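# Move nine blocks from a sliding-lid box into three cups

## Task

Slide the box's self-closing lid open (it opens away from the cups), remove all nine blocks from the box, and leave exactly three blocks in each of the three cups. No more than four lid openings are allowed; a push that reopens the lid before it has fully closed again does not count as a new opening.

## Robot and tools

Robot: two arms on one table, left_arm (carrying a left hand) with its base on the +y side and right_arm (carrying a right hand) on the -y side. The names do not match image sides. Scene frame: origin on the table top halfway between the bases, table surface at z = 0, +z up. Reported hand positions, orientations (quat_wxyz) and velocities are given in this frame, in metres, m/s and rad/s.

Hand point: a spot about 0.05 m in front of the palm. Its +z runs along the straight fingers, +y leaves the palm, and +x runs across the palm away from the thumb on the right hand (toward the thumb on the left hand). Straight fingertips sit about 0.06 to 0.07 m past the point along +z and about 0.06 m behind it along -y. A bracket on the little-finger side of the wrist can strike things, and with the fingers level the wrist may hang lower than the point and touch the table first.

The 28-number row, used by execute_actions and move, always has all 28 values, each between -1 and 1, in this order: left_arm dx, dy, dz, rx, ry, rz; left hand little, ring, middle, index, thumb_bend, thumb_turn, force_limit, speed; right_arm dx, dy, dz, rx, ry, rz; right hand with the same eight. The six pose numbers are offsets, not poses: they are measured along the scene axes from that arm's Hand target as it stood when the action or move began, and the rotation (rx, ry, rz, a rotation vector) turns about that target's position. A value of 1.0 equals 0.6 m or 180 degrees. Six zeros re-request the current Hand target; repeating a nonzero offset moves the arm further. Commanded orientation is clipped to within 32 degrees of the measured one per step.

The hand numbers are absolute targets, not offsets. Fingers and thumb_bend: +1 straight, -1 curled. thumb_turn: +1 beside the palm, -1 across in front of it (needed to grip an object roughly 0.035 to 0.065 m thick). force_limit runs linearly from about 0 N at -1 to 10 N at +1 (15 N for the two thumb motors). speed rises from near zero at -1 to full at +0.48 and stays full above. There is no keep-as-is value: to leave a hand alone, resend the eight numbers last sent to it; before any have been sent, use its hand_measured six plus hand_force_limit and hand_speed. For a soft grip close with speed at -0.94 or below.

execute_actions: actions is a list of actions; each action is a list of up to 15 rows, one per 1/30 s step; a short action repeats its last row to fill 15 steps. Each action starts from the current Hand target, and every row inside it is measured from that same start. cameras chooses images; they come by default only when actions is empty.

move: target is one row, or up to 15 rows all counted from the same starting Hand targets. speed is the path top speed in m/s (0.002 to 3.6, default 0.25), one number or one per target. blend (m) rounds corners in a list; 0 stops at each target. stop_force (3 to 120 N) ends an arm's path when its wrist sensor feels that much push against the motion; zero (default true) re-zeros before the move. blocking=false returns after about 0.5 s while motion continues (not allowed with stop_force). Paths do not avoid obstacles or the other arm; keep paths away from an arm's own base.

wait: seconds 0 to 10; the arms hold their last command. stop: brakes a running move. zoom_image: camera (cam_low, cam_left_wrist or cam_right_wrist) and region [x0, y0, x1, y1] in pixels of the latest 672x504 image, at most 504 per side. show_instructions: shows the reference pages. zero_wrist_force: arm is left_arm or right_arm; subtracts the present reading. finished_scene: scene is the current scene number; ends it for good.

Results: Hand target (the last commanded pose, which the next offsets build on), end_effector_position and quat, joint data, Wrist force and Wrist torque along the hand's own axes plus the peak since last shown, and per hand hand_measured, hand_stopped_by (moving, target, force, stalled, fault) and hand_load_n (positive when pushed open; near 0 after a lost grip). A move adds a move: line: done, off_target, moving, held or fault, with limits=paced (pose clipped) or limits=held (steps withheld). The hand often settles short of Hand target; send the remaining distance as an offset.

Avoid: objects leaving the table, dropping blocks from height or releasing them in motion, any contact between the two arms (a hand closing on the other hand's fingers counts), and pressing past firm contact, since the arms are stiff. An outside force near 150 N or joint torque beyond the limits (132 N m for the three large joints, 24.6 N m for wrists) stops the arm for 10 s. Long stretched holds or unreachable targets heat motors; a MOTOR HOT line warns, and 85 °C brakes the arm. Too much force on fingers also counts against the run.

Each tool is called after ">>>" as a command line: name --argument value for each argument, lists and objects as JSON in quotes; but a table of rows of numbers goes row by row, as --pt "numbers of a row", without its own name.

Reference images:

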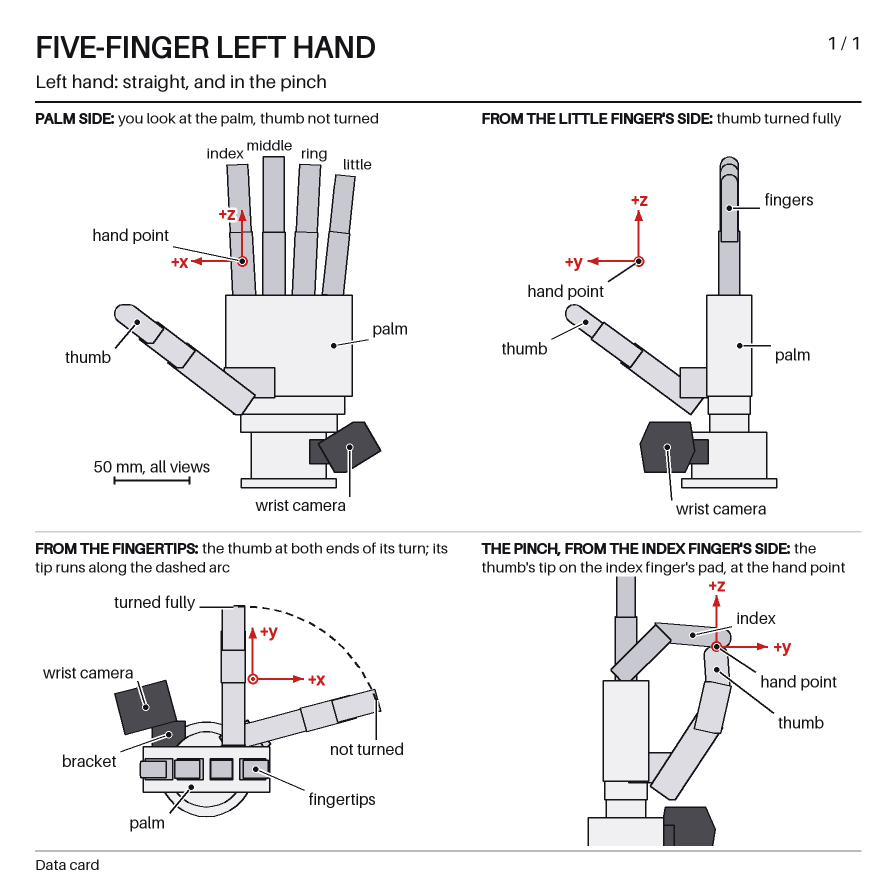

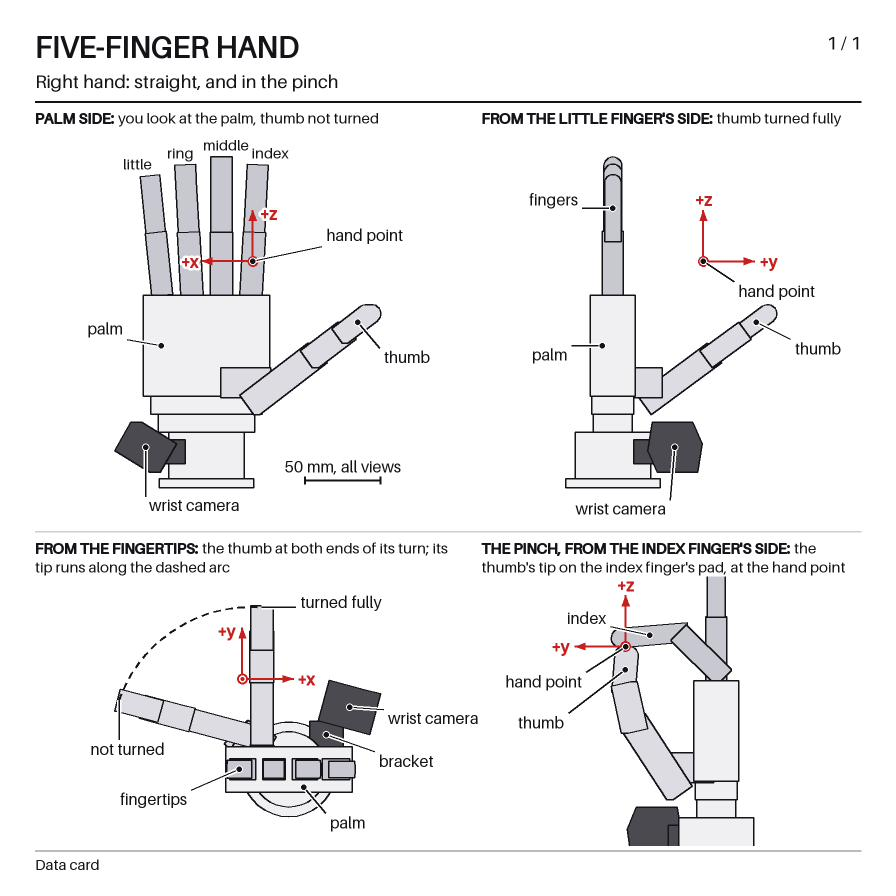

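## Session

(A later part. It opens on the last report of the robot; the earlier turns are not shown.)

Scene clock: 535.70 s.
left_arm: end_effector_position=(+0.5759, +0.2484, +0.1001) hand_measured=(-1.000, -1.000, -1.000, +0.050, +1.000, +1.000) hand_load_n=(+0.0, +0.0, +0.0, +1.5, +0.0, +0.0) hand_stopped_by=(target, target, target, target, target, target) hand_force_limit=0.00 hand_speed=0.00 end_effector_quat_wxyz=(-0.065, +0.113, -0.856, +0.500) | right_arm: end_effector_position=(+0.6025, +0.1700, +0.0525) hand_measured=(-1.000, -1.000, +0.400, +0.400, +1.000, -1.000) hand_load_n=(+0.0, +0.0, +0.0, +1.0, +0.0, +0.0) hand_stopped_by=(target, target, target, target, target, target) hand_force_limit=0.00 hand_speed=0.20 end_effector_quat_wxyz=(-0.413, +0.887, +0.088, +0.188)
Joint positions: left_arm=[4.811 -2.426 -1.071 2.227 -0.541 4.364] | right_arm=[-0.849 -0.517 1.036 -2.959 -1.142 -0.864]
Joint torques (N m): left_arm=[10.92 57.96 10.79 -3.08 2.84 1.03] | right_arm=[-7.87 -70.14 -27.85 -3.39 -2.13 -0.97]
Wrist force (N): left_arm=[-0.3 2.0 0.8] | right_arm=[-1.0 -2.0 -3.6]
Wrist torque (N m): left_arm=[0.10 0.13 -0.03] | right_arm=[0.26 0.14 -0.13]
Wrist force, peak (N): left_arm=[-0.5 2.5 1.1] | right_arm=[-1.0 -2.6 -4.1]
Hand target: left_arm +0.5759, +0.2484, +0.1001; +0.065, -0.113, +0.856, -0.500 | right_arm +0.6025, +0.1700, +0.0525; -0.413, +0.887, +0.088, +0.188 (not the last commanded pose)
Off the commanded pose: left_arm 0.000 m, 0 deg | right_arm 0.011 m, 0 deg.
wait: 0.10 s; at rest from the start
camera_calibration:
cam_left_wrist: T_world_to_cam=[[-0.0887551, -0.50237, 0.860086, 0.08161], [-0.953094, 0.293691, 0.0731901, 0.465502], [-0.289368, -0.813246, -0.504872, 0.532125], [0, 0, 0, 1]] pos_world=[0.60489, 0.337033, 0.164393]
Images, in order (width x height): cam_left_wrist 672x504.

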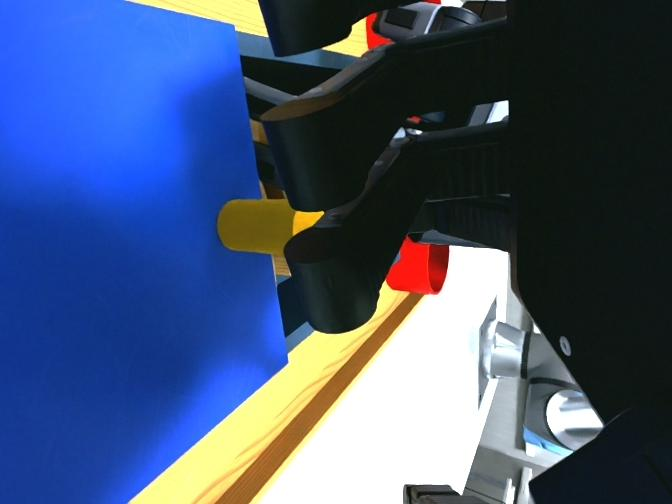

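>>> move --pt "0 0 0 0 0 0 -1 -1 -1 0.05 1 1 0 0 0 0 0.0067 0 0 0 -1 -1 0.4 0.4 1 -1 0 0.2" --pt "0 0 0 0 0 0 -1 -1 -1 0.05 1 1 0 0 0 0.0083 0.0067 0 0 0 -1 -1 0.4 0.4 1 -1 0 0.2" --speed 0.02 --stop_force 4

>>> move --target '[0, 0, 0, 0, 0, 0, -1, -1, -1, 0.05, 1, 1, 0, 0, 0, 0, -0.0167, 0, 0, 0, -1, -1, 0.4, 0.4, 1, -1, 0, 0.2]' --speed 0.02 --stop_force 4 --cameras '["cam_right_wrist", "cam_low", "cam_left_wrist"]'

Scene clock: 545.40 s.
left_arm: end_effector_position=(+0.5759, +0.2484, +0.1001) hand_measured=(-1.000, -1.000, -1.000, +0.050, +1.000, +1.000) hand_load_n=(+0.0, +0.0, +0.0, +1.5, +0.0, -0.5) hand_stopped_by=(target, target, target, target, target, target) hand_force_limit=0.00 hand_speed=0.00 end_effector_quat_wxyz=(-0.065, +0.113, -0.856, +0.500) | right_arm: end_effector_position=(+0.6025, +0.1700, +0.0532) hand_measured=(-1.000, -1.000, +0.400, +0.400, +1.000, -1.000) hand_load_n=(+0.0, +0.0, +0.0, +0.0, +0.0, +0.0) hand_stopped_by=(target, target, target, target, target, target) hand_force_limit=0.00 hand_speed=0.20 end_effector_quat_wxyz=(-0.413, +0.887, +0.088, +0.188)
Joint positions: left_arm=[4.811 -2.426 -1.071 2.227 -0.541 4.364] | right_arm=[-0.849 -0.518 1.036 -2.958 -1.142 -0.864]
Joint torques (N m): left_arm=[10.54 56.87 11.05 -3.01 2.82 1] | right_arm=[-7.56 -50.92 -8.88 -1.62 0.09 -0.72]
Wrist force (N): left_arm=[-0.2 2.3 0.9] | right_arm=[-1.4 1.4 -1.2]
Wrist torque (N m): left_arm=[0.15 0.11 -0.03] | right_arm=[0.15 0.16 -0.13]
Wrist force, peak (N): left_arm=[-0.5 2.2 1.2] | right_arm=[-1.0 -2.4 -4.2]
Hand target: left_arm +0.5759, +0.2484, +0.1001; +0.065, -0.113, +0.856, -0.500 | right_arm +0.6025, +0.1700, +0.0532; -0.413, +0.887, +0.088, +0.188 (not the last commanded pose)
Off the commanded pose: left_arm 0.000 m, 0 deg | right_arm 0.006 m, 0 deg.
move: contact (right_arm); path passed 0 of 2 targets

Scene clock: 546.60 s.
left_arm: end_effector_position=(+0.5759, +0.2484, +0.1001) hand_measured=(-1.000, -1.000, -1.000, +0.050, +1.000, +1.000) hand_load_n=(+0.0, +0.0, +0.0, +1.5, +0.0, +0.0) hand_stopped_by=(target, target, target, target, target, target) hand_force_limit=0.00 hand_speed=0.00 end_effector_quat_wxyz=(-0.065, +0.113, -0.856, +0.500) | right_arm: end_effector_position=(+0.6025, +0.1700, +0.0525) hand_measured=(-1.000, -1.000, +0.400, +0.400, +1.000, -1.000) hand_load_n=(+0.0, +0.0, +0.0, +1.0, +0.0, +0.0) hand_stopped_by=(target, target, target, target, target, target) hand_force_limit=0.00 hand_speed=0.20 end_effector_quat_wxyz=(-0.413, +0.887, +0.088, +0.188)
Joint positions: left_arm=[4.811 -2.426 -1.071 2.227 -0.541 4.364] | right_arm=[-0.849 -0.517 1.036 -2.959 -1.142 -0.864]
Joint torques (N m): left_arm=[10.76 56.69 11.06 -2.99 2.84 0.96] | right_arm=[-7.16 -71.29 -25.34 -3.23 0.05 -1]
Wrist force (N): left_arm=[-0.2 1.9 0.7] | right_arm=[-0.2 -1.6 -3.3]
Wrist torque (N m): left_arm=[0.11 0.10 -0.02] | right_arm=[0.23 0.20 -0.13]
Wrist force, peak (N): left_arm=[-0.6 2.2 1.0] | right_arm=[1.3 -4.9 -6.3]
Hand target: left_arm +0.5759, +0.2484, +0.1001; +0.065, -0.113, +0.856, -0.500 | right_arm +0.6025, +0.1700, +0.0525; -0.413, +0.887, +0.088, +0.188 (not the last commanded pose)
Off the commanded pose: left_arm 0.000 m, 0 deg | right_arm 0.009 m, 0 deg.
move: contact (right_arm)
camera_calibration:
cam_left_wrist: T_world_to_cam=[[-0.0887551, -0.50237, 0.860086, 0.08161], [-0.953094, 0.293691, 0.0731901, 0.465502], [-0.289368, -0.813246, -0.504872, 0.532125], [0, 0, 0, 1]] pos_world=[0.60489, 0.337033, 0.164393]
cam_right_wrist: T_world_to_cam=[[0.507372, -0.62286, -0.595499, -0.172266], [-0.841279, -0.507677, -0.185776, 0.610482], [-0.186609, 0.595239, -0.78158, 0.168907], [0, 0, 0, 1]] pos_world=[0.632508, 0.10209, 0.142843]

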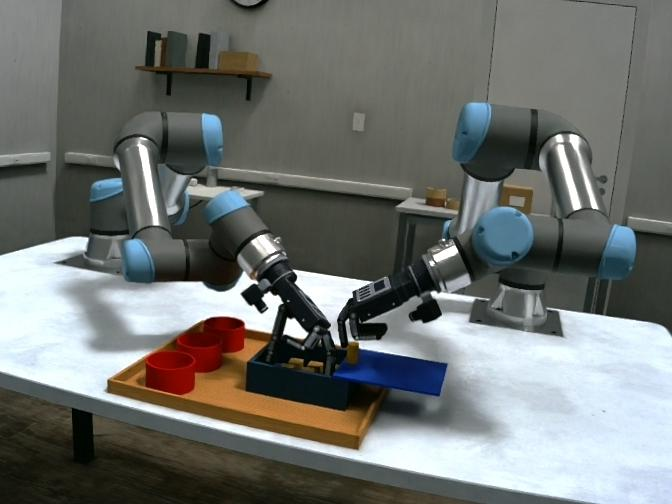

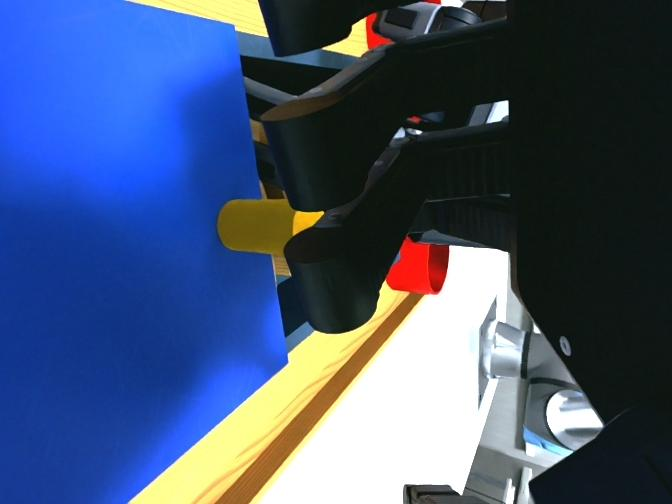

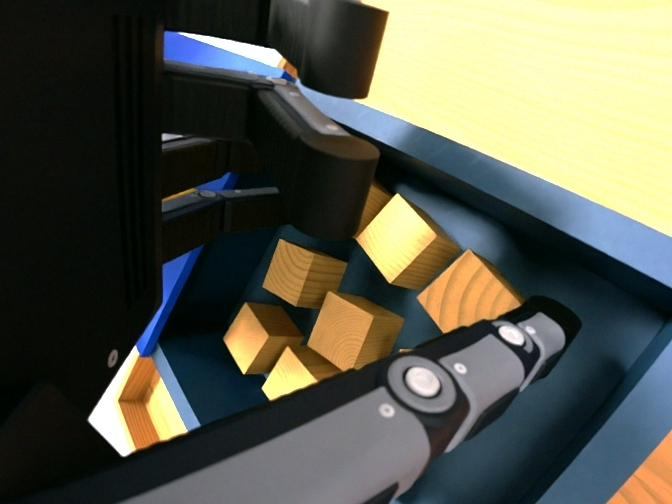

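>>> move --target '[0, 0, 0, 0, 0, 0, -1, -1, -1, 0.05, 1, 1, 0, 0, 0, 0, 0.0083, 0, 0, 0, -1, -1, 0.4, 0.4, 1, -1, 0, 0.2]' --speed 0.03

>>> move --target '[0, 0, 0, 0, 0, 0, -1, -1, -1, 0.05, 1, 1, 0, 0, 0, 0.0117, 0, 0, 0, 0, -1, -1, 0.4, 0.4, 1, -1, 0, 0.2]' --speed 0.02 --stop_force 4

>>> move --target '[0, 0, 0, 0, 0, 0, -1, -1, -1, 0.05, 1, 1, 0, 0, 0, 0, -0.0267, 0, 0, 0, -1, -1, 0.4, 0.4, 1, -1, 0, 0.2]' --speed 0.02 --stop_force 4 --cameras '["cam_right_wrist", "cam_low", "cam_left_wrist"]'

Scene clock: 551.87 s.
left_arm: end_effector_position=(+0.5759, +0.2484, +0.1001) hand_measured=(-1.000, -1.000, -1.000, +0.050, +1.000, +1.000) hand_load_n=(+0.0, +0.0, +0.0, +2.0, +0.0, +0.0) hand_stopped_by=(target, target, target, target, target, target) hand_force_limit=0.00 hand_speed=0.00 end_effector_quat_wxyz=(-0.065, +0.113, -0.856, +0.500) | right_arm: end_effector_position=(+0.6025, +0.1700, +0.0576) hand_measured=(-1.000, -1.000, +0.400, +0.400, +1.000, -1.000) hand_load_n=(+0.0, +0.0, +0.0, +0.0, +0.0, +0.0) hand_stopped_by=(target, target, target, target, target, target) hand_force_limit=0.00 hand_speed=0.20 end_effector_quat_wxyz=(-0.413, +0.887, +0.088, +0.188)
Joint positions: left_arm=[4.811 -2.426 -1.071 2.227 -0.541 4.364] | right_arm=[-0.849 -0.524 1.035 -2.951 -1.142 -0.864]
Joint torques (N m): left_arm=[11.13 55.97 10.74 -3.01 2.8 1.04] | right_arm=[-7.9 -64.12 -27.89 -2.62 0.1 -0.76]
Wrist force (N): left_arm=[-0.2 2.0 0.7] | right_arm=[-1.4 1.5 -1.2]
Wrist torque (N m): left_arm=[0.13 0.10 -0.02] | right_arm=[0.15 0.15 -0.13]
Wrist force, peak (N): left_arm=[0.0 2.4 1.2] | right_arm=[-0.2 -1.7 -3.7]
Hand target: left_arm +0.5759, +0.2484, +0.1001; +0.065, -0.113, +0.856, -0.500 | right_arm +0.6025, +0.1700, +0.0575; -0.413, +0.887, +0.088, +0.188
Off the commanded pose: left_arm 0.000 m, 0 deg | right_arm 0.000 m, 0 deg.
move: done

Scene clock: 553.43 s.
left_arm: end_effector_position=(+0.5759, +0.2484, +0.1001) hand_measured=(-1.000, -1.000, -1.000, +0.050, +1.000, +1.000) hand_load_n=(+0.0, +0.5, +0.0, +1.5, +0.0, -0.5) hand_stopped_by=(target, target, target, target, target, target) hand_force_limit=0.00 hand_speed=0.00 end_effector_quat_wxyz=(-0.065, +0.113, -0.856, +0.500) | right_arm: end_effector_position=(+0.6025, +0.1771, +0.0575) hand_measured=(-1.000, -1.000, +0.400, +0.400, +1.000, -1.000) hand_load_n=(+0.0, +0.0, +0.0, +0.0, +0.0, +0.0) hand_stopped_by=(target, target, target, target, target, target) hand_force_limit=0.00 hand_speed=0.20 end_effector_quat_wxyz=(-0.413, +0.887, +0.088, +0.188)
Joint positions: left_arm=[4.811 -2.426 -1.071 2.227 -0.541 4.364] | right_arm=[-0.842 -0.51 1.007 -2.939 -1.148 -0.859]
Joint torques (N m): left_arm=[10.96 56.11 10.64 -2.97 2.82 0.9] | right_arm=[-7.57 -74.41 -10.05 -4.33 2.05 -0.8]
Wrist force (N): left_arm=[-0.2 1.8 1.2] | right_arm=[-1.0 1.6 -1.2]
Wrist torque (N m): left_arm=[0.08 0.13 -0.02] | right_arm=[0.16 0.09 -0.10]
Wrist force, peak (N): left_arm=[0.0 2.1 1.3] | right_arm=[-1.4 2.0 -1.1]
Hand target: left_arm +0.5759, +0.2484, +0.1001; +0.065, -0.113, +0.856, -0.500 | right_arm +0.6025, +0.1770, +0.0575; -0.413, +0.887, +0.088, +0.188
Off the commanded pose: left_arm 0.000 m, 0 deg | right_arm 0.000 m, 0 deg.
move: done

Scene clock: 555.33 s.
left_arm: end_effector_position=(+0.5759, +0.2484, +0.1001) hand_measured=(-1.000, -1.000, -1.000, +0.050, +1.000, +1.000) hand_load_n=(+0.0, +0.0, +0.0, +2.0, +0.0, +0.0) hand_stopped_by=(target, target, target, target, target, target) hand_force_limit=0.00 hand_speed=0.00 end_effector_quat_wxyz=(-0.065, +0.113, -0.856, +0.500) | right_arm: end_effector_position=(+0.6025, +0.1770, +0.0414) hand_measured=(-1.000, -1.000, +0.400, +0.400, +1.000, -1.000) hand_load_n=(+0.0, +0.0, +0.0, +0.0, +0.0, +0.0) hand_stopped_by=(target, target, target, target, target, target) hand_force_limit=0.00 hand_speed=0.20 end_effector_quat_wxyz=(-0.413, +0.887, +0.088, +0.188)
Joint positions: left_arm=[4.811 -2.426 -1.071 2.227 -0.541 4.364] | right_arm=[-0.842 -0.488 1.008 -2.962 -1.148 -0.859]
Joint torques (N m): left_arm=[10.24 55.23 10.95 -2.92 2.79 1] | right_arm=[-7.48 -75.58 -18.04 -1.3 1.61 -0.48]
Wrist force (N): left_arm=[-0.4 2.1 1.2] | right_arm=[-1.3 1.5 -1.2]
Wrist torque (N m): left_arm=[0.11 0.15 -0.04] | right_arm=[0.15 0.14 -0.11]
Wrist force, peak (N): left_arm=[-0.4 2.1 1.4] | right_arm=[-1.3 1.8 -1.2]
Hand target: left_arm +0.5759, +0.2484, +0.1001; +0.065, -0.113, +0.856, -0.500 | right_arm +0.6025, +0.1770, +0.0414; -0.413, +0.887, +0.088, +0.188
Off the commanded pose: left_arm 0.000 m, 0 deg | right_arm 0.000 m, 0 deg.
move: done
camera_calibration:
cam_left_wrist: T_world_to_cam=[[-0.0887551, -0.50237, 0.860086, 0.08161], [-0.953094, 0.293691, 0.0731901, 0.465502], [-0.289368, -0.813246, -0.504872, 0.532125], [0, 0, 0, 1]] pos_world=[0.60489, 0.337033, 0.164393]
cam_right_wrist: T_world_to_cam=[[0.507431, -0.62286, -0.595449, -0.17456], [-0.841265, -0.507664, -0.185878, 0.611976], [-0.186512, 0.595251, -0.781595, 0.156005], [0, 0, 0, 1]] pos_world=[0.632508, 0.10909, 0.131744]

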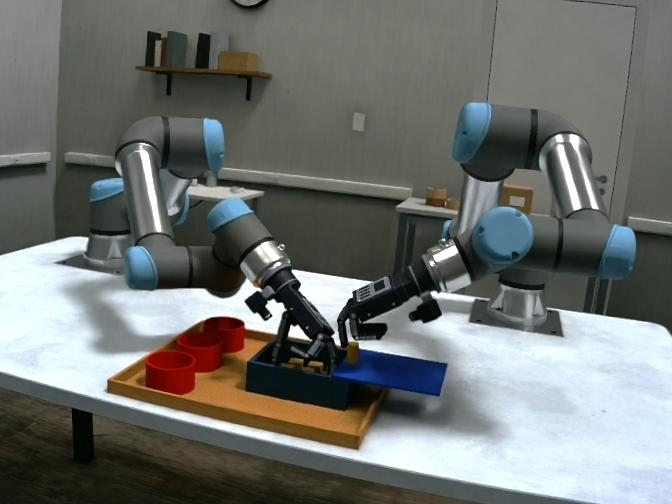

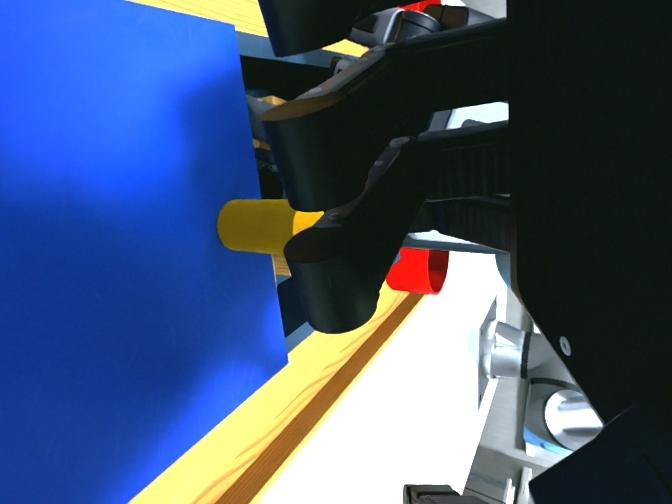

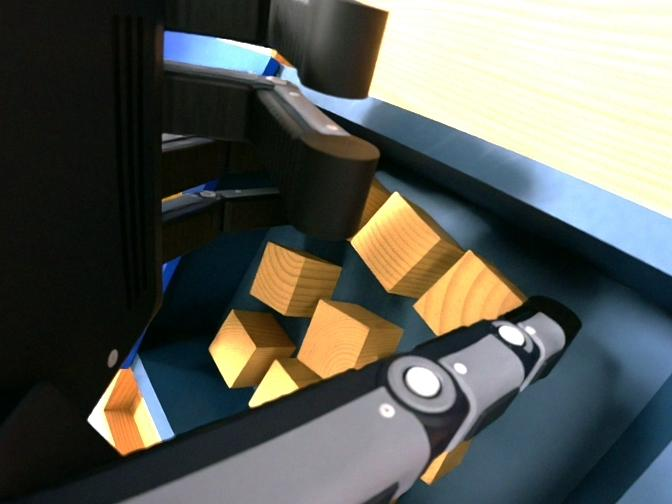

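>>> move --target '[0, 0, 0, 0, 0, 0, -1, -1, -1, 0.05, 1, 1, 0, 0, 0, 0, -0.0113, 0, 0, 0, -1, -1, 0.4, 0.4, 1, -1, 0, 0.2]' --speed 0.02 --stop_force 4

>>> move --target '[0, 0, 0, 0, 0, 0, -1, -1, -1, 0.05, 1, 1, 0, 0, 0, 0, 0, 0, 0, 0, -1, -1, -0.1, -0.1, 1, -1, -0.1, -0.93]' --speed 0.02 --cameras '["cam_right_wrist", "cam_low"]'

>>> zoom_image --camera "cam_right_wrist" --region '[200, 90, 630, 490]'

Scene clock: 560.50 s.
left_arm: end_effector_position=(+0.5759, +0.2484, +0.1001) hand_measured=(-1.000, -1.000, -1.000, +0.050, +1.000, +1.000) hand_load_n=(+0.0, +0.0, +0.0, +2.0, +0.0, -0.5) hand_stopped_by=(target, target, target, target, target, target) hand_force_limit=0.00 hand_speed=0.00 end_effector_quat_wxyz=(-0.065, +0.113, -0.856, +0.500) | right_arm: end_effector_position=(+0.6025, +0.1770, +0.0347) hand_measured=(-1.000, -1.000, +0.400, +0.400, +1.000, -1.000) hand_load_n=(+0.0, +0.0, +0.0, +0.0, +0.0, +0.0) hand_stopped_by=(target, target, target, target, target, target) hand_force_limit=0.00 hand_speed=0.20 end_effector_quat_wxyz=(-0.413, +0.887, +0.088, +0.188)
Joint positions: left_arm=[4.811 -2.426 -1.071 2.227 -0.541 4.364] | right_arm=[-0.842 -0.479 1.009 -2.971 -1.148 -0.859]
Joint torques (N m): left_arm=[9.89 54.64 10.58 -2.94 2.86 0.91] | right_arm=[-6.26 -75.1 -8.21 -1.2 0.39 0.68]
Wrist force (N): left_arm=[-0.3 1.7 1.0] | right_arm=[-1.3 1.3 -1.0]
Wrist torque (N m): left_arm=[0.08 0.12 -0.02] | right_arm=[0.10 0.14 -0.12]
Wrist force, peak (N): left_arm=[-0.5 2.0 1.4] | right_arm=[-1.4 1.8 -1.1]
Hand target: left_arm +0.5759, +0.2484, +0.1001; +0.065, -0.113, +0.856, -0.500 | right_arm +0.6025, +0.1770, +0.0347; -0.413, +0.887, +0.088, +0.188
Off the commanded pose: left_arm 0.000 m, 0 deg | right_arm 0.000 m, 0 deg.
move: done

Scene clock: 562.23 s.
left_arm: end_effector_position=(+0.5759, +0.2484, +0.1001) hand_measured=(-1.000, -1.000, -1.000, +0.050, +1.000, +1.000) hand_load_n=(+0.0, +0.5, +0.0, +1.5, +0.0, -0.5) hand_stopped_by=(target, target, target, target, target, target) hand_force_limit=0.00 hand_speed=0.00 end_effector_quat_wxyz=(-0.065, +0.113, -0.856, +0.500) | right_arm: end_effector_position=(+0.6025, +0.1771, +0.0347) hand_measured=(-1.000, -1.000, +0.120, +0.114, +1.000, -1.000) hand_load_n=(+0.0, +0.0, +4.5, +6.5, +2.0, -0.5) hand_stopped_by=(target, target, force, force, target, target) hand_force_limit=-0.10 hand_speed=-0.93 end_effector_quat_wxyz=(-0.413, +0.887, +0.088, +0.188)
Joint positions: left_arm=[4.811 -2.426 -1.071 2.227 -0.541 4.364] | right_arm=[-0.842 -0.479 1.009 -2.971 -1.148 -0.859]
Joint torques (N m): left_arm=[10.56 53.45 10.14 -2.99 2.83 0.88] | right_arm=[-4.84 -66.18 -9.26 -1.4 -0.05 0.6]
Wrist force (N): left_arm=[-0.3 1.9 1.1] | right_arm=[-1.4 1.6 -0.8]
Wrist torque (N m): left_arm=[0.09 0.12 -0.02] | right_arm=[0.13 0.13 -0.11]
Wrist force, peak (N): left_arm=[-0.7 2.2 1.1] | right_arm=[-0.3 -1.8 -2.0]
Hand target: left_arm +0.5759, +0.2484, +0.1001; +0.065, -0.113, +0.856, -0.500 | right_arm +0.6025, +0.1770, +0.0347; -0.413, +0.887, +0.088, +0.188
Off the commanded pose: left_arm 0.000 m, 0 deg | right_arm 0.000 m, 0 deg.
move: done
camera_calibration:
cam_right_wrist: T_world_to_cam=[[0.507379, -0.622891, -0.59546, -0.17845], [-0.841296, -0.507626, -0.18584, 0.610792], [-0.186513, 0.59525, -0.781595, 0.150709], [0, 0, 0, 1]] pos_world=[0.632508, 0.10919, 0.125044]
Images, in order (width x height): cam_low 672x504, cam_right_wrist 672x504.

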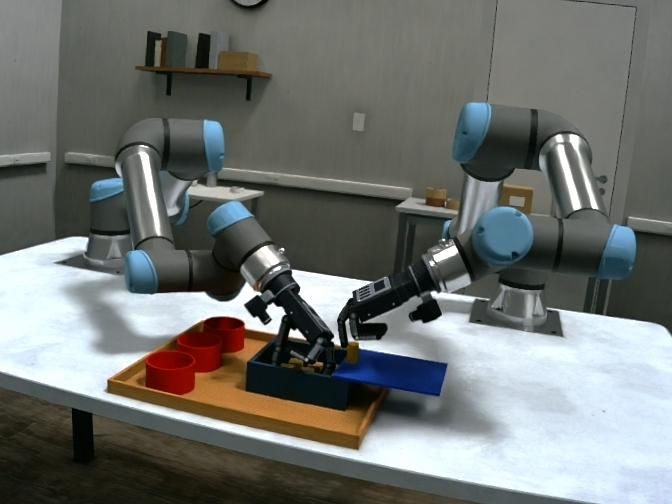

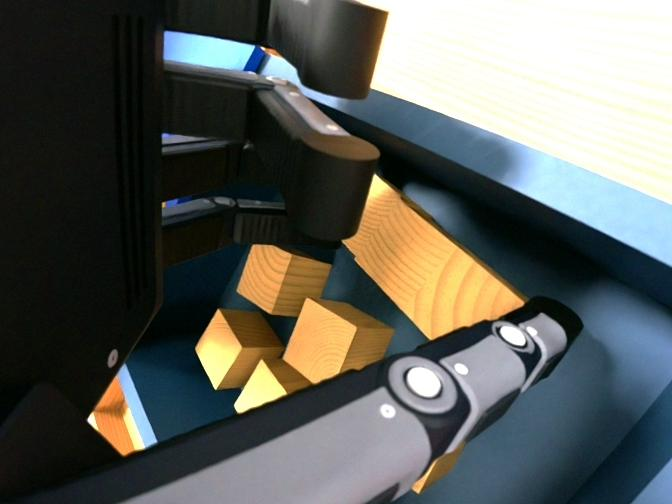

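Scaled by 1.172.

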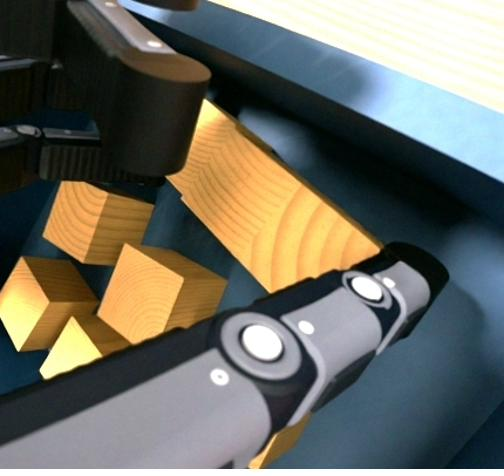

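>>> move --target '[0, 0, 0, 0, 0, 0, -1, -1, -1, 0.05, 1, 1, 0, 0, 0, 0, 0.15, 0, 0, 0, -1, -1, -0.1, -0.1, 1, -1, -0.1, -0.93]' --speed 0.05 --cameras '["cam_right_wrist", "cam_low"]'

>>> zoom_image --camera "cam_low" --region '[200, 200, 440, 420]'

Scene clock: 565.30 s.
left_arm: end_effector_position=(+0.5759, +0.2484, +0.1001) hand_measured=(-1.000, -1.000, -1.000, +0.050, +1.000, +1.000) hand_load_n=(+0.0, +0.0, +0.0, +2.0, +0.0, +0.0) hand_stopped_by=(target, target, target, target, target, target) hand_force_limit=0.00 hand_speed=0.00 end_effector_quat_wxyz=(-0.065, +0.113, -0.856, +0.500) | right_arm: end_effector_position=(+0.6025, +0.1771, +0.0565) hand_measured=(-1.000, -1.000, +0.120, +0.114, +1.000, -1.000) hand_load_n=(+0.0, +0.0, +4.0, +6.5, +2.0, -0.5) hand_stopped_by=(target, target, force, force, target, target) hand_force_limit=-0.10 hand_speed=-0.93 end_effector_quat_wxyz=(-0.413, +0.887, +0.088, +0.188)
Joint positions: left_arm=[4.811 -2.426 -1.071 2.227 -0.541 4.364] | right_arm=[-0.842 -0.509 1.007 -2.94 -1.148 -0.859]
Joint torques (N m): left_arm=[10.47 53.17 10.49 -2.98 2.75 0.97] | right_arm=[-2.34 -53.77 -19.04 -3.52 -0.89 0.66]
Wrist force (N): left_arm=[-0.4 1.7 1.1] | right_arm=[-1.4 1.6 -1.0]
Wrist torque (N m): left_arm=[0.06 0.13 -0.02] | right_arm=[0.15 0.13 -0.11]
Wrist force, peak (N): left_arm=[-0.1 2.2 1.2] | right_arm=[-2.3 3.1 0.0]
Hand target: left_arm +0.5759, +0.2484, +0.1001; +0.065, -0.113, +0.856, -0.500 | right_arm +0.6025, +0.1770, +0.0563; -0.413, +0.887, +0.088, +0.188 (not the last commanded pose)
Off the commanded pose: left_arm 0.000 m, 0 deg | right_arm 0.068 m, 0 deg.
move: held (right_arm; a check stopped the path); limits=held
pose unreachable (right arm): on one or more control steps of this call, first in action 0 (counted from 0), this arm could not follow its commanded pose, so it was not sent that pose on those steps. It may still have moved: this result reports where it is.
cause: moving toward the commanded pose would bring a part of the arm too close to another arm (a part of this arm just beyond joint 6 (wrist 3) and a part of the left arm just beyond its joint 6 (wrist 3), 4 mm apart when this arm was first held).
camera_calibration:
cam_right_wrist: T_world_to_cam=[[0.507427, -0.622855, -0.595458, -0.165503], [-0.841292, -0.507582, -0.185981, 0.614857], [-0.186404, 0.595326, -0.781563, 0.167667], [0, 0, 0, 1]] pos_world=[0.632508, 0.10919, 0.146844]
Images, in order (width x height): cam_low 672x504, cam_right_wrist 672x504.

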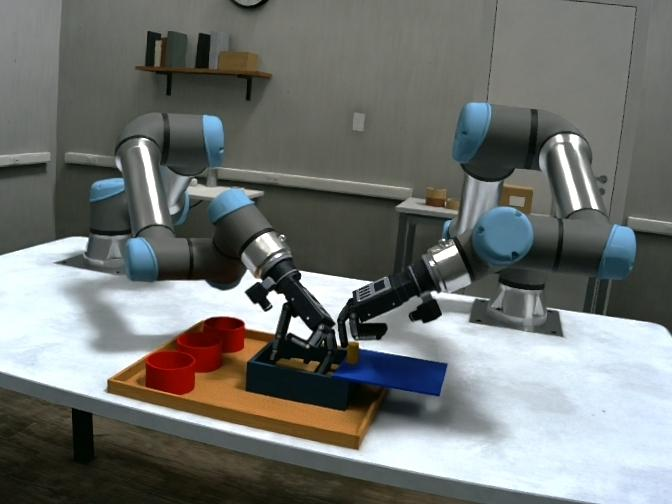

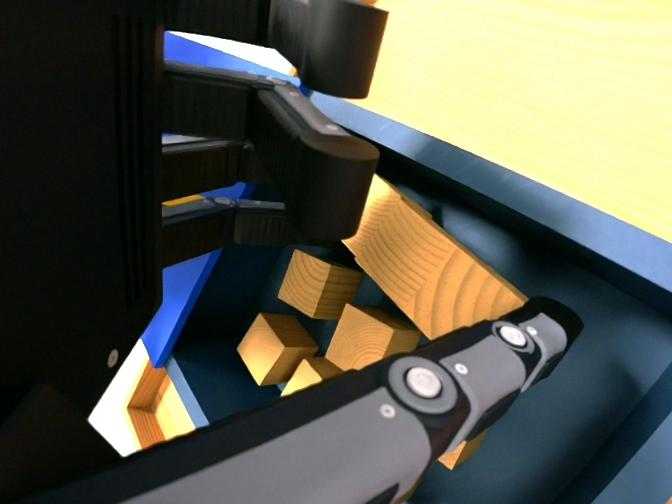

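Scaled by 2.100.

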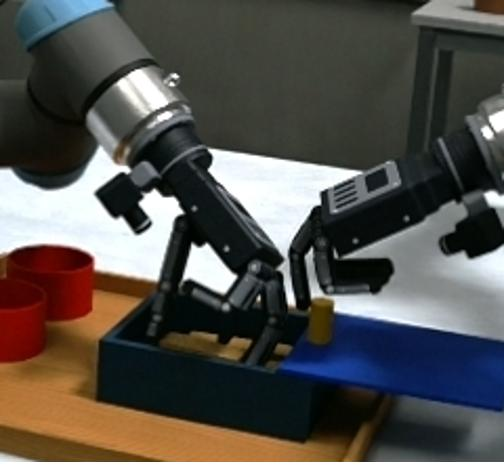

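>>> move --pt "0 0 0 0 0 0 -1 -1 -1 0.05 1 1 0 0 0 -0.0233 0.0333 0 0 0 -1 -1 -0.1 -0.1 1 -1 -0.1 -0.93" --pt "0 0 0 0 0 0 -1 -1 -1 0.05 1 1 0 0 0 -0.04 0.075 0 0 0 -1 -1 -0.1 -0.1 1 -1 -0.1 -0.93" --pt "0 0 0 0 0 0 -1 -1 -1 0.05 1 1 0 0 0 -0.0833 0.15 0 0 0 -1 -1 -0.1 -0.1 1 -1 -0.1 -0.93" --speed 0.05 --blend '[0.005, 0.01, 0]' --cameras '["cam_right_wrist", "cam_low"]'

>>> zoom_image --camera "cam_low" --region '[200, 200, 440, 420]'

Scene clock: 571.00 s.
left_arm: end_effector_position=(+0.5759, +0.2484, +0.1001) hand_measured=(-1.000, -1.000, -1.000, +0.050, +1.000, +1.000) hand_load_n=(+0.0, +0.0, +0.5, +2.0, +0.0, +0.0) hand_stopped_by=(target, target, target, target, target, target) hand_force_limit=0.00 hand_speed=0.00 end_effector_quat_wxyz=(-0.065, +0.113, -0.856, +0.500) | right_arm: end_effector_position=(+0.6025, +0.1269, +0.1463) hand_measured=(-1.000, -1.000, +0.120, +0.114, +1.000, -1.000) hand_load_n=(+0.0, +0.0, +4.5, +6.5, +2.0, -0.5) hand_stopped_by=(target, target, force, force, target, target) hand_force_limit=-0.10 hand_speed=-0.93 end_effector_quat_wxyz=(-0.413, +0.887, +0.088, +0.188)
Joint positions: left_arm=[4.811 -2.426 -1.071 2.227 -0.541 4.364] | right_arm=[-0.893 -0.713 1.155 -2.868 -1.109 -0.896]
Joint torques (N m): left_arm=[9.67 51.81 10.89 -2.92 2.87 0.9] | right_arm=[6.68 -47.29 -29.62 -4.05 -0.82 0.46]
Wrist force (N): left_arm=[-0.1 1.9 1.0] | right_arm=[-1.1 1.5 -1.1]
Wrist torque (N m): left_arm=[0.09 0.10 -0.01] | right_arm=[0.15 0.10 0.10]
Wrist force, peak (N): left_arm=[-0.2 2.4 0.7] | right_arm=[-2.0 2.2 -1.1]
Hand target: left_arm +0.5759, +0.2484, +0.1001; +0.065, -0.113, +0.856, -0.500 | right_arm +0.6025, +0.1271, +0.1463; -0.413, +0.887, +0.088, +0.188
Off the commanded pose: left_arm 0.000 m, 0 deg | right_arm 0.000 m, 0 deg.
move: done
camera_calibration:
cam_right_wrist: T_world_to_cam=[[0.507324, -0.622896, -0.595502, -0.143099], [-0.841284, -0.507722, -0.185635, 0.606068], [-0.186718, 0.595163, -0.781612, 0.267973], [0, 0, 0, 1]] pos_world=[0.632508, 0.0590901, 0.236743]
Images, in order (width x height): cam_low 672x504, cam_right_wrist 672x504.

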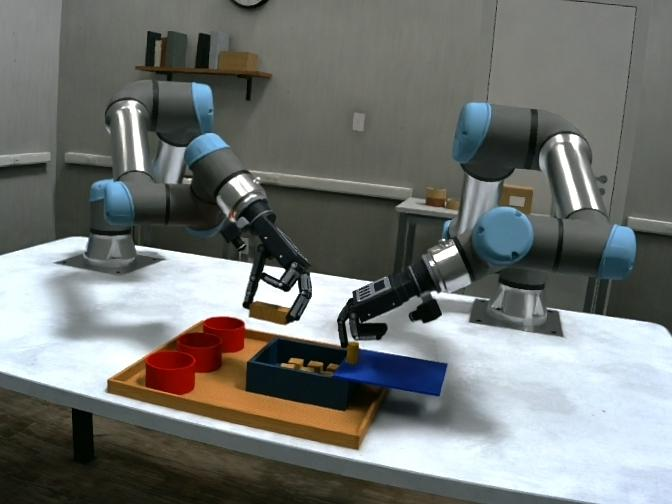

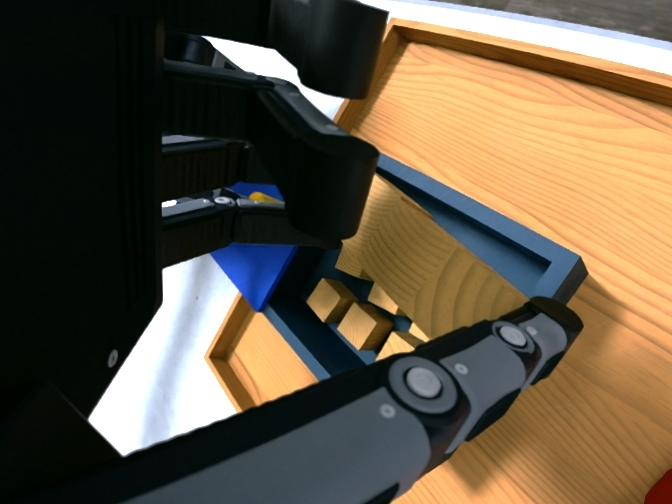

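Scaled by 2.100.

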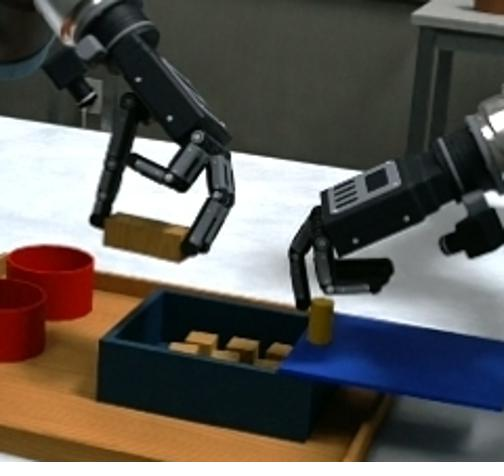

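>>> move --pt "0 0 0 0 0 0 -1 -1 -1 0.05 1 1 0 0 -0.2442 0 0 0 0 0 -1 -1 -0.1 -0.1 1 -1 -0.1 -0.93" --pt "0 0 0 0 0 0 -1 -1 -1 0.05 1 1 0 0 -0.2442 0.0667 -0.1333 0 0 0 -1 -1 -0.1 -0.1 1 -1 -0.1 -0.93" --speed 0.1 --blend '[0.02, 0]' --cameras '["cam_right_wrist", "cam_low"]'

>>> zoom_image --camera "cam_low" --region '[200, 200, 440, 420]'

Scene clock: 583.77 s.
left_arm: end_effector_position=(+0.5759, +0.2484, +0.1001) hand_measured=(-1.000, -1.000, -1.000, +0.050, +1.000, +1.000) hand_load_n=(+0.0, +0.0, +0.0, +1.5, +0.0, -0.5) hand_stopped_by=(target, target, target, target, target, target) hand_force_limit=0.00 hand_speed=0.00 end_effector_quat_wxyz=(-0.065, +0.113, -0.856, +0.500) | right_arm: end_effector_position=(+0.4559, +0.1671, +0.0664) hand_measured=(-1.000, -1.000, +0.120, +0.114, +1.000, -1.000) hand_load_n=(+0.0, +0.0, +4.5, +6.5, +2.0, -0.5) hand_stopped_by=(target, target, force, force, target, target) hand_force_limit=-0.10 hand_speed=-0.93 end_effector_quat_wxyz=(-0.413, +0.887, +0.088, +0.188)
Joint positions: left_arm=[4.811 -2.426 -1.071 2.227 -0.541 4.364] | right_arm=[-0.711 -0.712 1.404 -3.166 -1.249 -0.771]
Joint torques (N m): left_arm=[11.02 50.82 10.54 -2.87 2.71 0.83] | right_arm=[-6.9 -61.21 -7.37 -1.51 1.77 -1.28]
Wrist force (N): left_arm=[-0.2 1.7 0.5] | right_arm=[-1.3 1.7 -0.9]
Wrist torque (N m): left_arm=[0.10 0.10 -0.02] | right_arm=[0.17 0.14 -0.07]
Wrist force, peak (N): left_arm=[-0.5 2.2 1.0] | right_arm=[-1.7 2.2 -0.6]
Hand target: left_arm +0.5759, +0.2484, +0.1001; +0.065, -0.113, +0.856, -0.500 | right_arm +0.4560, +0.1671, +0.0664; -0.413, +0.887, +0.088, +0.188
Off the commanded pose: left_arm 0.000 m, 0 deg | right_arm 0.000 m, 0 deg.
move: done
camera_calibration:
cam_right_wrist: T_world_to_cam=[[0.507431, -0.62286, -0.595449, -0.0914504], [-0.841265, -0.507664, -0.185878, 0.488268], [-0.186512, 0.595251, -0.781595, 0.154095], [0, 0, 0, 1]] pos_world=[0.485908, 0.0991899, 0.156744]
Images, in order (width x height): cam_low 672x504, cam_right_wrist 672x504.

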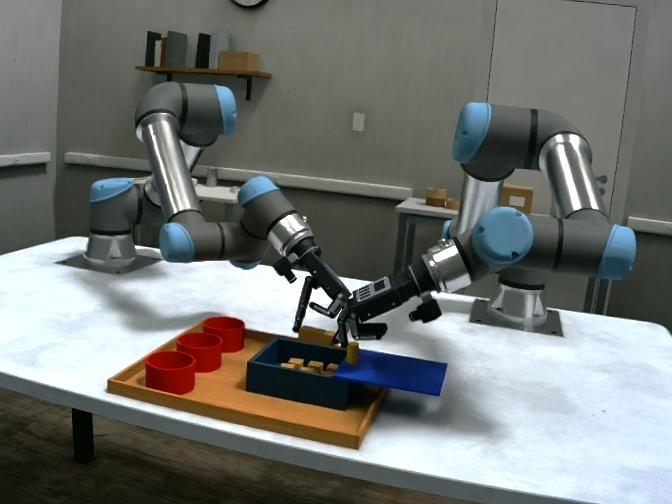

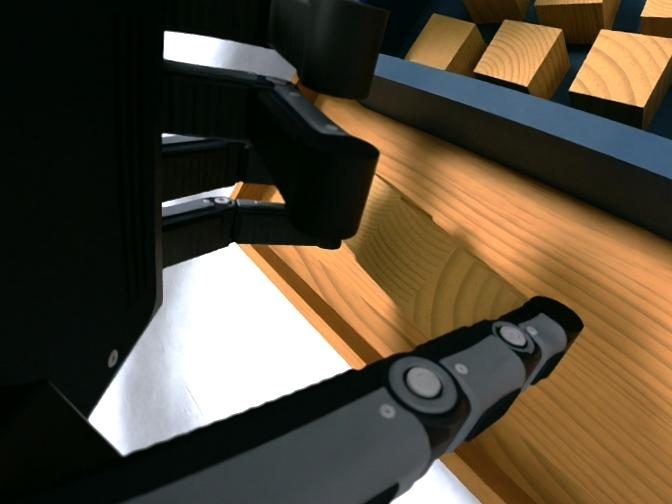

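Scaled by 2.100.

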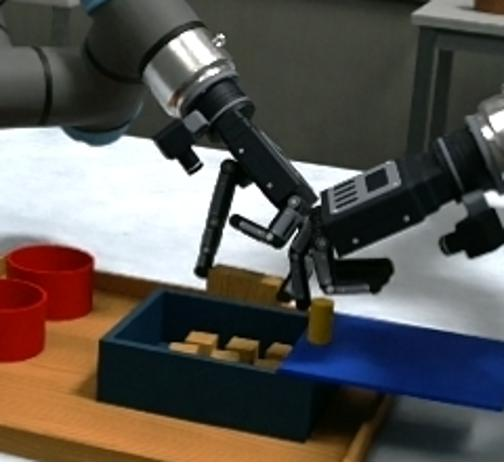

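>>> move --target '[0, 0, 0, 0, 0, 0, -1, -1, -1, 0.05, 1, 1, 0, 0, 0, 0, -0.075, 0, 0, 0, -1, -1, -0.1, -0.1, 1, -1, -0.1, -0.93]' --speed 0.025 --stop_force 3 --cameras '["cam_low"]'

>>> zoom_image --camera "cam_low" --region '[200, 200, 440, 420]'

Scene clock: 591.17 s.
left_arm: end_effector_position=(+0.5759, +0.2484, +0.1001) hand_measured=(-1.000, -1.000, -1.000, +0.050, +1.000, +1.000) hand_load_n=(+0.0, +0.0, +0.0, +2.0, +0.0, -0.5) hand_stopped_by=(target, target, target, target, target, target) hand_force_limit=0.00 hand_speed=0.00 end_effector_quat_wxyz=(-0.065, +0.113, -0.856, +0.500) | right_arm: end_effector_position=(+0.4559, +0.1670, +0.0280) hand_measured=(-1.000, -1.000, +0.120, +0.114, +1.000, -1.000) hand_load_n=(+0.0, +0.0, +4.5, +6.5, +2.0, -0.5) hand_stopped_by=(target, target, force, force, target, target) hand_force_limit=-0.10 hand_speed=-0.93 end_effector_quat_wxyz=(-0.413, +0.887, +0.088, +0.188)
Joint positions: left_arm=[4.811 -2.426 -1.071 2.227 -0.541 4.364] | right_arm=[-0.712 -0.651 1.406 -3.229 -1.249 -0.771]
Joint torques (N m): left_arm=[10.07 49.13 10.75 -2.71 2.9 0.83] | right_arm=[-6.07 -68.06 -6.91 -4.32 -1.78 -0.97]
Wrist force (N): left_arm=[-0.1 1.9 1.1] | right_arm=[-1.3 1.4 -0.9]
Wrist torque (N m): left_arm=[0.08 0.11 -0.01] | right_arm=[0.14 0.17 -0.08]
Wrist force, peak (N): left_arm=[-0.4 2.2 1.4] | right_arm=[2.0 -6.9 -8.2]
Hand target: left_arm +0.5759, +0.2484, +0.1001; +0.065, -0.113, +0.856, -0.500 | right_arm +0.4559, +0.1670, +0.0280; -0.413, +0.887, +0.088, +0.188 (not the last commanded pose)
Off the commanded pose: left_arm 0.000 m, 0 deg | right_arm 0.007 m, 0 deg.
move: contact (right_arm)
Images, in order (width x height): cam_low 672x504.

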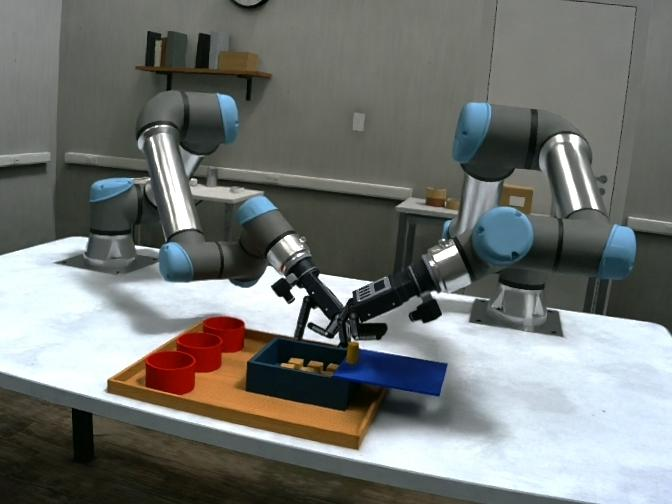

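Scaled by 2.100.

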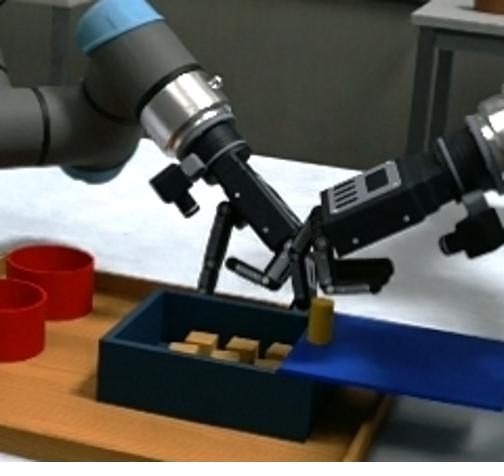

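>>> move --target '[0, 0, 0, 0, 0, 0, -1, -1, -1, 0.05, 1, 1, 0, 0, 0, 0, 0, 0, 0, 0, -1, -1, 0.4, 0.4, 1, -1, -0.1, -0.7]' --speed 0.02

>>> move --pt "0 0 0 0 0 0 -1 -1 -1 0.05 1 1 0 0 0 -0.01 0 0 0 0 -1 -1 0.4 0.4 1 -1 -0.1 -0.7" --pt "0 0 0 0 0 0 -1 -1 -1 0.05 1 1 0 0 0 -0.01 0.0833 0 0 0 -1 -1 0.4 0.4 1 -1 -0.1 -0.7" --pt "0 0 0 0 0 0 -1 -1 -1 0.05 1 1 0 0 0 -0.1 0.2 0 0 0 -1 -1 0.4 0.4 1 -1 -0.1 -0.7" --speed '[0.02, 0.06, 0.1]' --blend '[0, 0.02, 0]' --cameras '["cam_low", "cam_right_wrist"]'

>>> zoom_image --camera "cam_low" --region '[200, 200, 440, 420]'

Scene clock: 594.87 s.
left_arm: end_effector_position=(+0.5759, +0.2484, +0.1001) hand_measured=(-1.000, -1.000, -1.000, +0.050, +1.000, +1.000) hand_load_n=(+0.0, +0.0, +0.0, +1.5, -0.5, -0.5) hand_stopped_by=(target, target, target, target, target, target) hand_force_limit=0.00 hand_speed=0.00 end_effector_quat_wxyz=(-0.065, +0.113, -0.856, +0.500) | right_arm: end_effector_position=(+0.4559, +0.1670, +0.0281) hand_measured=(-1.000, -1.000, +0.400, +0.400, +1.000, -1.000) hand_load_n=(+0.0, +0.0, +0.0, +0.0, +0.0, +0.0) hand_stopped_by=(target, target, target, target, target, target) hand_force_limit=-0.10 hand_speed=-0.70 end_effector_quat_wxyz=(-0.413, +0.887, +0.088, +0.188)
Joint positions: left_arm=[4.811 -2.426 -1.071 2.227 -0.541 4.364] | right_arm=[-0.712 -0.651 1.406 -3.229 -1.249 -0.771]
Joint torques (N m): left_arm=[10.13 49.1 10.63 -2.77 2.77 0.79] | right_arm=[-2.11 -57.75 -6.95 -1.23 -1.24 0.27]
Wrist force (N): left_arm=[-0.4 1.8 0.8] | right_arm=[-1.3 1.5 -1.2]
Wrist torque (N m): left_arm=[0.10 0.14 -0.03] | right_arm=[0.16 0.16 -0.08]
Wrist force, peak (N): left_arm=[-0.3 2.0 1.4] | right_arm=[0.4 -0.9 -5.3]
Hand target: left_arm +0.5759, +0.2484, +0.1001; +0.065, -0.113, +0.856, -0.500 | right_arm +0.4559, +0.1670, +0.0280; -0.413, +0.887, +0.088, +0.188
Off the commanded pose: left_arm 0.000 m, 0 deg | right_arm 0.000 m, 0 deg.
move: done

Scene clock: 597.60 s.
left_arm: end_effector_position=(+0.5759, +0.2484, +0.1001) hand_measured=(-1.000, -1.000, -1.000, +0.050, +1.000, +1.000) hand_load_n=(+0.0, +0.0, +0.0, +1.5, +0.0, -0.5) hand_stopped_by=(target, target, target, target, target, target) hand_force_limit=0.00 hand_speed=0.00 end_effector_quat_wxyz=(-0.065, +0.113, -0.856, +0.500) | right_arm: end_effector_position=(+0.4559, +0.1070, +0.1480) hand_measured=(-1.000, -1.000, +0.400, +0.400, +1.000, -1.000) hand_load_n=(+0.0, +0.0, +0.0, +0.0, +0.0, +0.0) hand_stopped_by=(target, target, target, target, target, target) hand_force_limit=-0.10 hand_speed=-0.70 end_effector_quat_wxyz=(-0.413, +0.887, +0.088, +0.188)
Joint positions: left_arm=[4.811 -2.426 -1.071 2.227 -0.541 4.364] | right_arm=[-0.774 -0.931 1.561 -3.09 -1.2 -0.812]
Joint torques (N m): left_arm=[10.09 48.06 10.43 -2.71 2.85 0.8] | right_arm=[7.89 -43.3 -27.07 -3.99 -1.65 1.18]
Wrist force (N): left_arm=[-0.3 1.8 0.8] | right_arm=[-1.0 1.5 -1.1]
Wrist torque (N m): left_arm=[0.08 0.14 -0.02] | right_arm=[0.15 0.10 0.07]
Wrist force, peak (N): left_arm=[-0.2 2.0 1.4] | right_arm=[-0.9 1.4 -2.2]
Hand target: left_arm +0.5759, +0.2484, +0.1001; +0.065, -0.113, +0.856, -0.500 | right_arm +0.4559, +0.1070, +0.1480; -0.413, +0.887, +0.088, +0.188
Off the commanded pose: left_arm 0.000 m, 0 deg | right_arm 0.000 m, 0 deg.
move: done
camera_calibration:
cam_right_wrist: T_world_to_cam=[[0.507253, -0.623061, -0.59539, -0.0802671], [-0.841348, -0.507638, -0.185572, 0.472975], [-0.18662, 0.595062, -0.781712, 0.253754], [0, 0, 0, 1]] pos_world=[0.486008, 0.0390893, 0.238343]
Images, in order (width x height): cam_low 672x504, cam_right_wrist 672x504.

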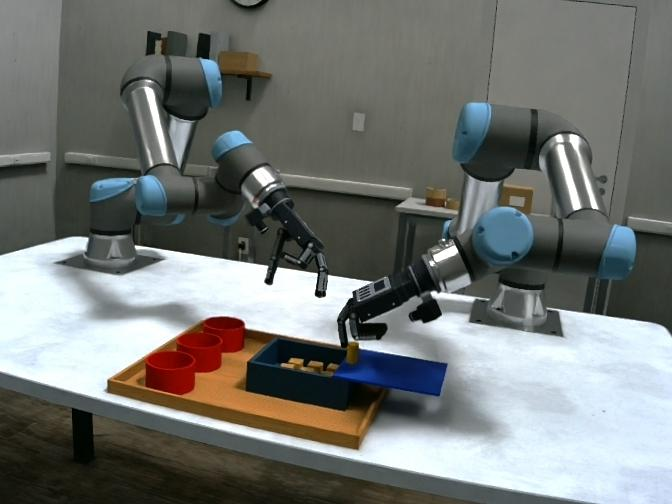

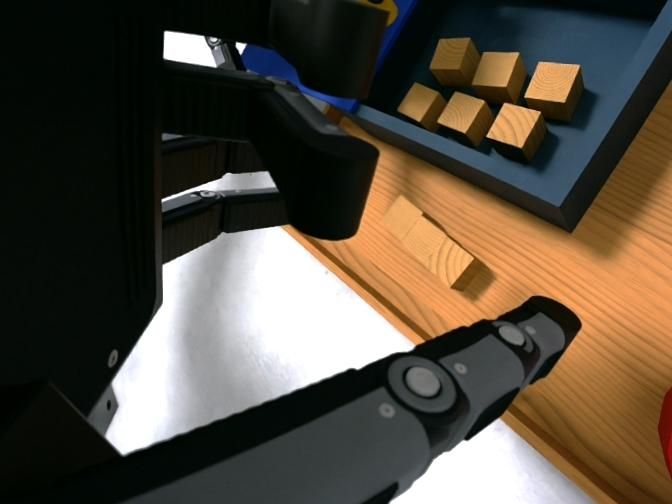

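Scaled by 2.100.

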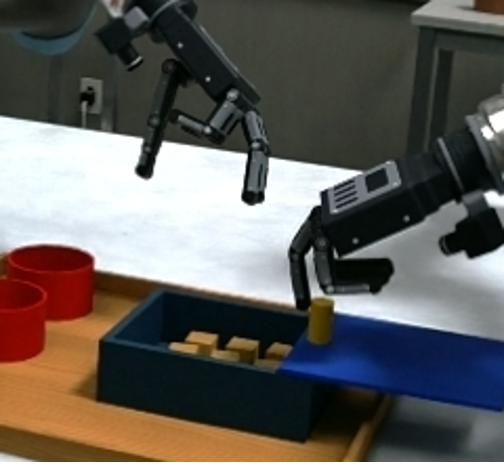

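>>> zoom_image --camera "cam_right_wrist" --region '[350, 0, 600, 250]'

>>> zoom_image --camera "cam_right_wrist" --region '[360, 160, 510, 310]'

Scaled by 2.016.

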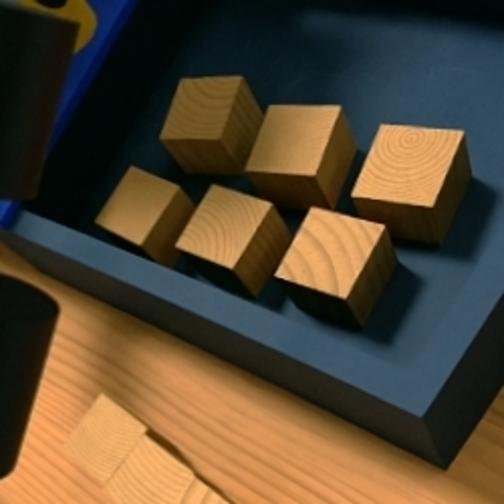

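Scaled by 3.360.

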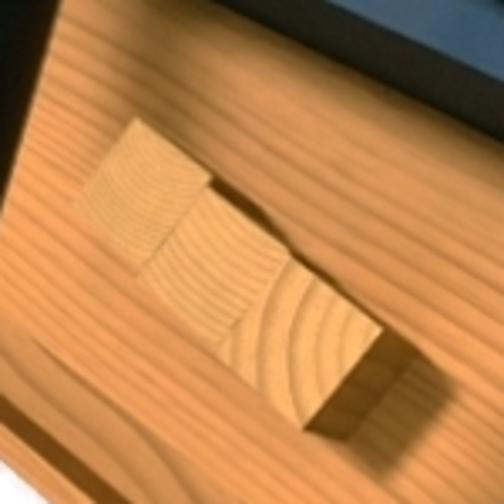

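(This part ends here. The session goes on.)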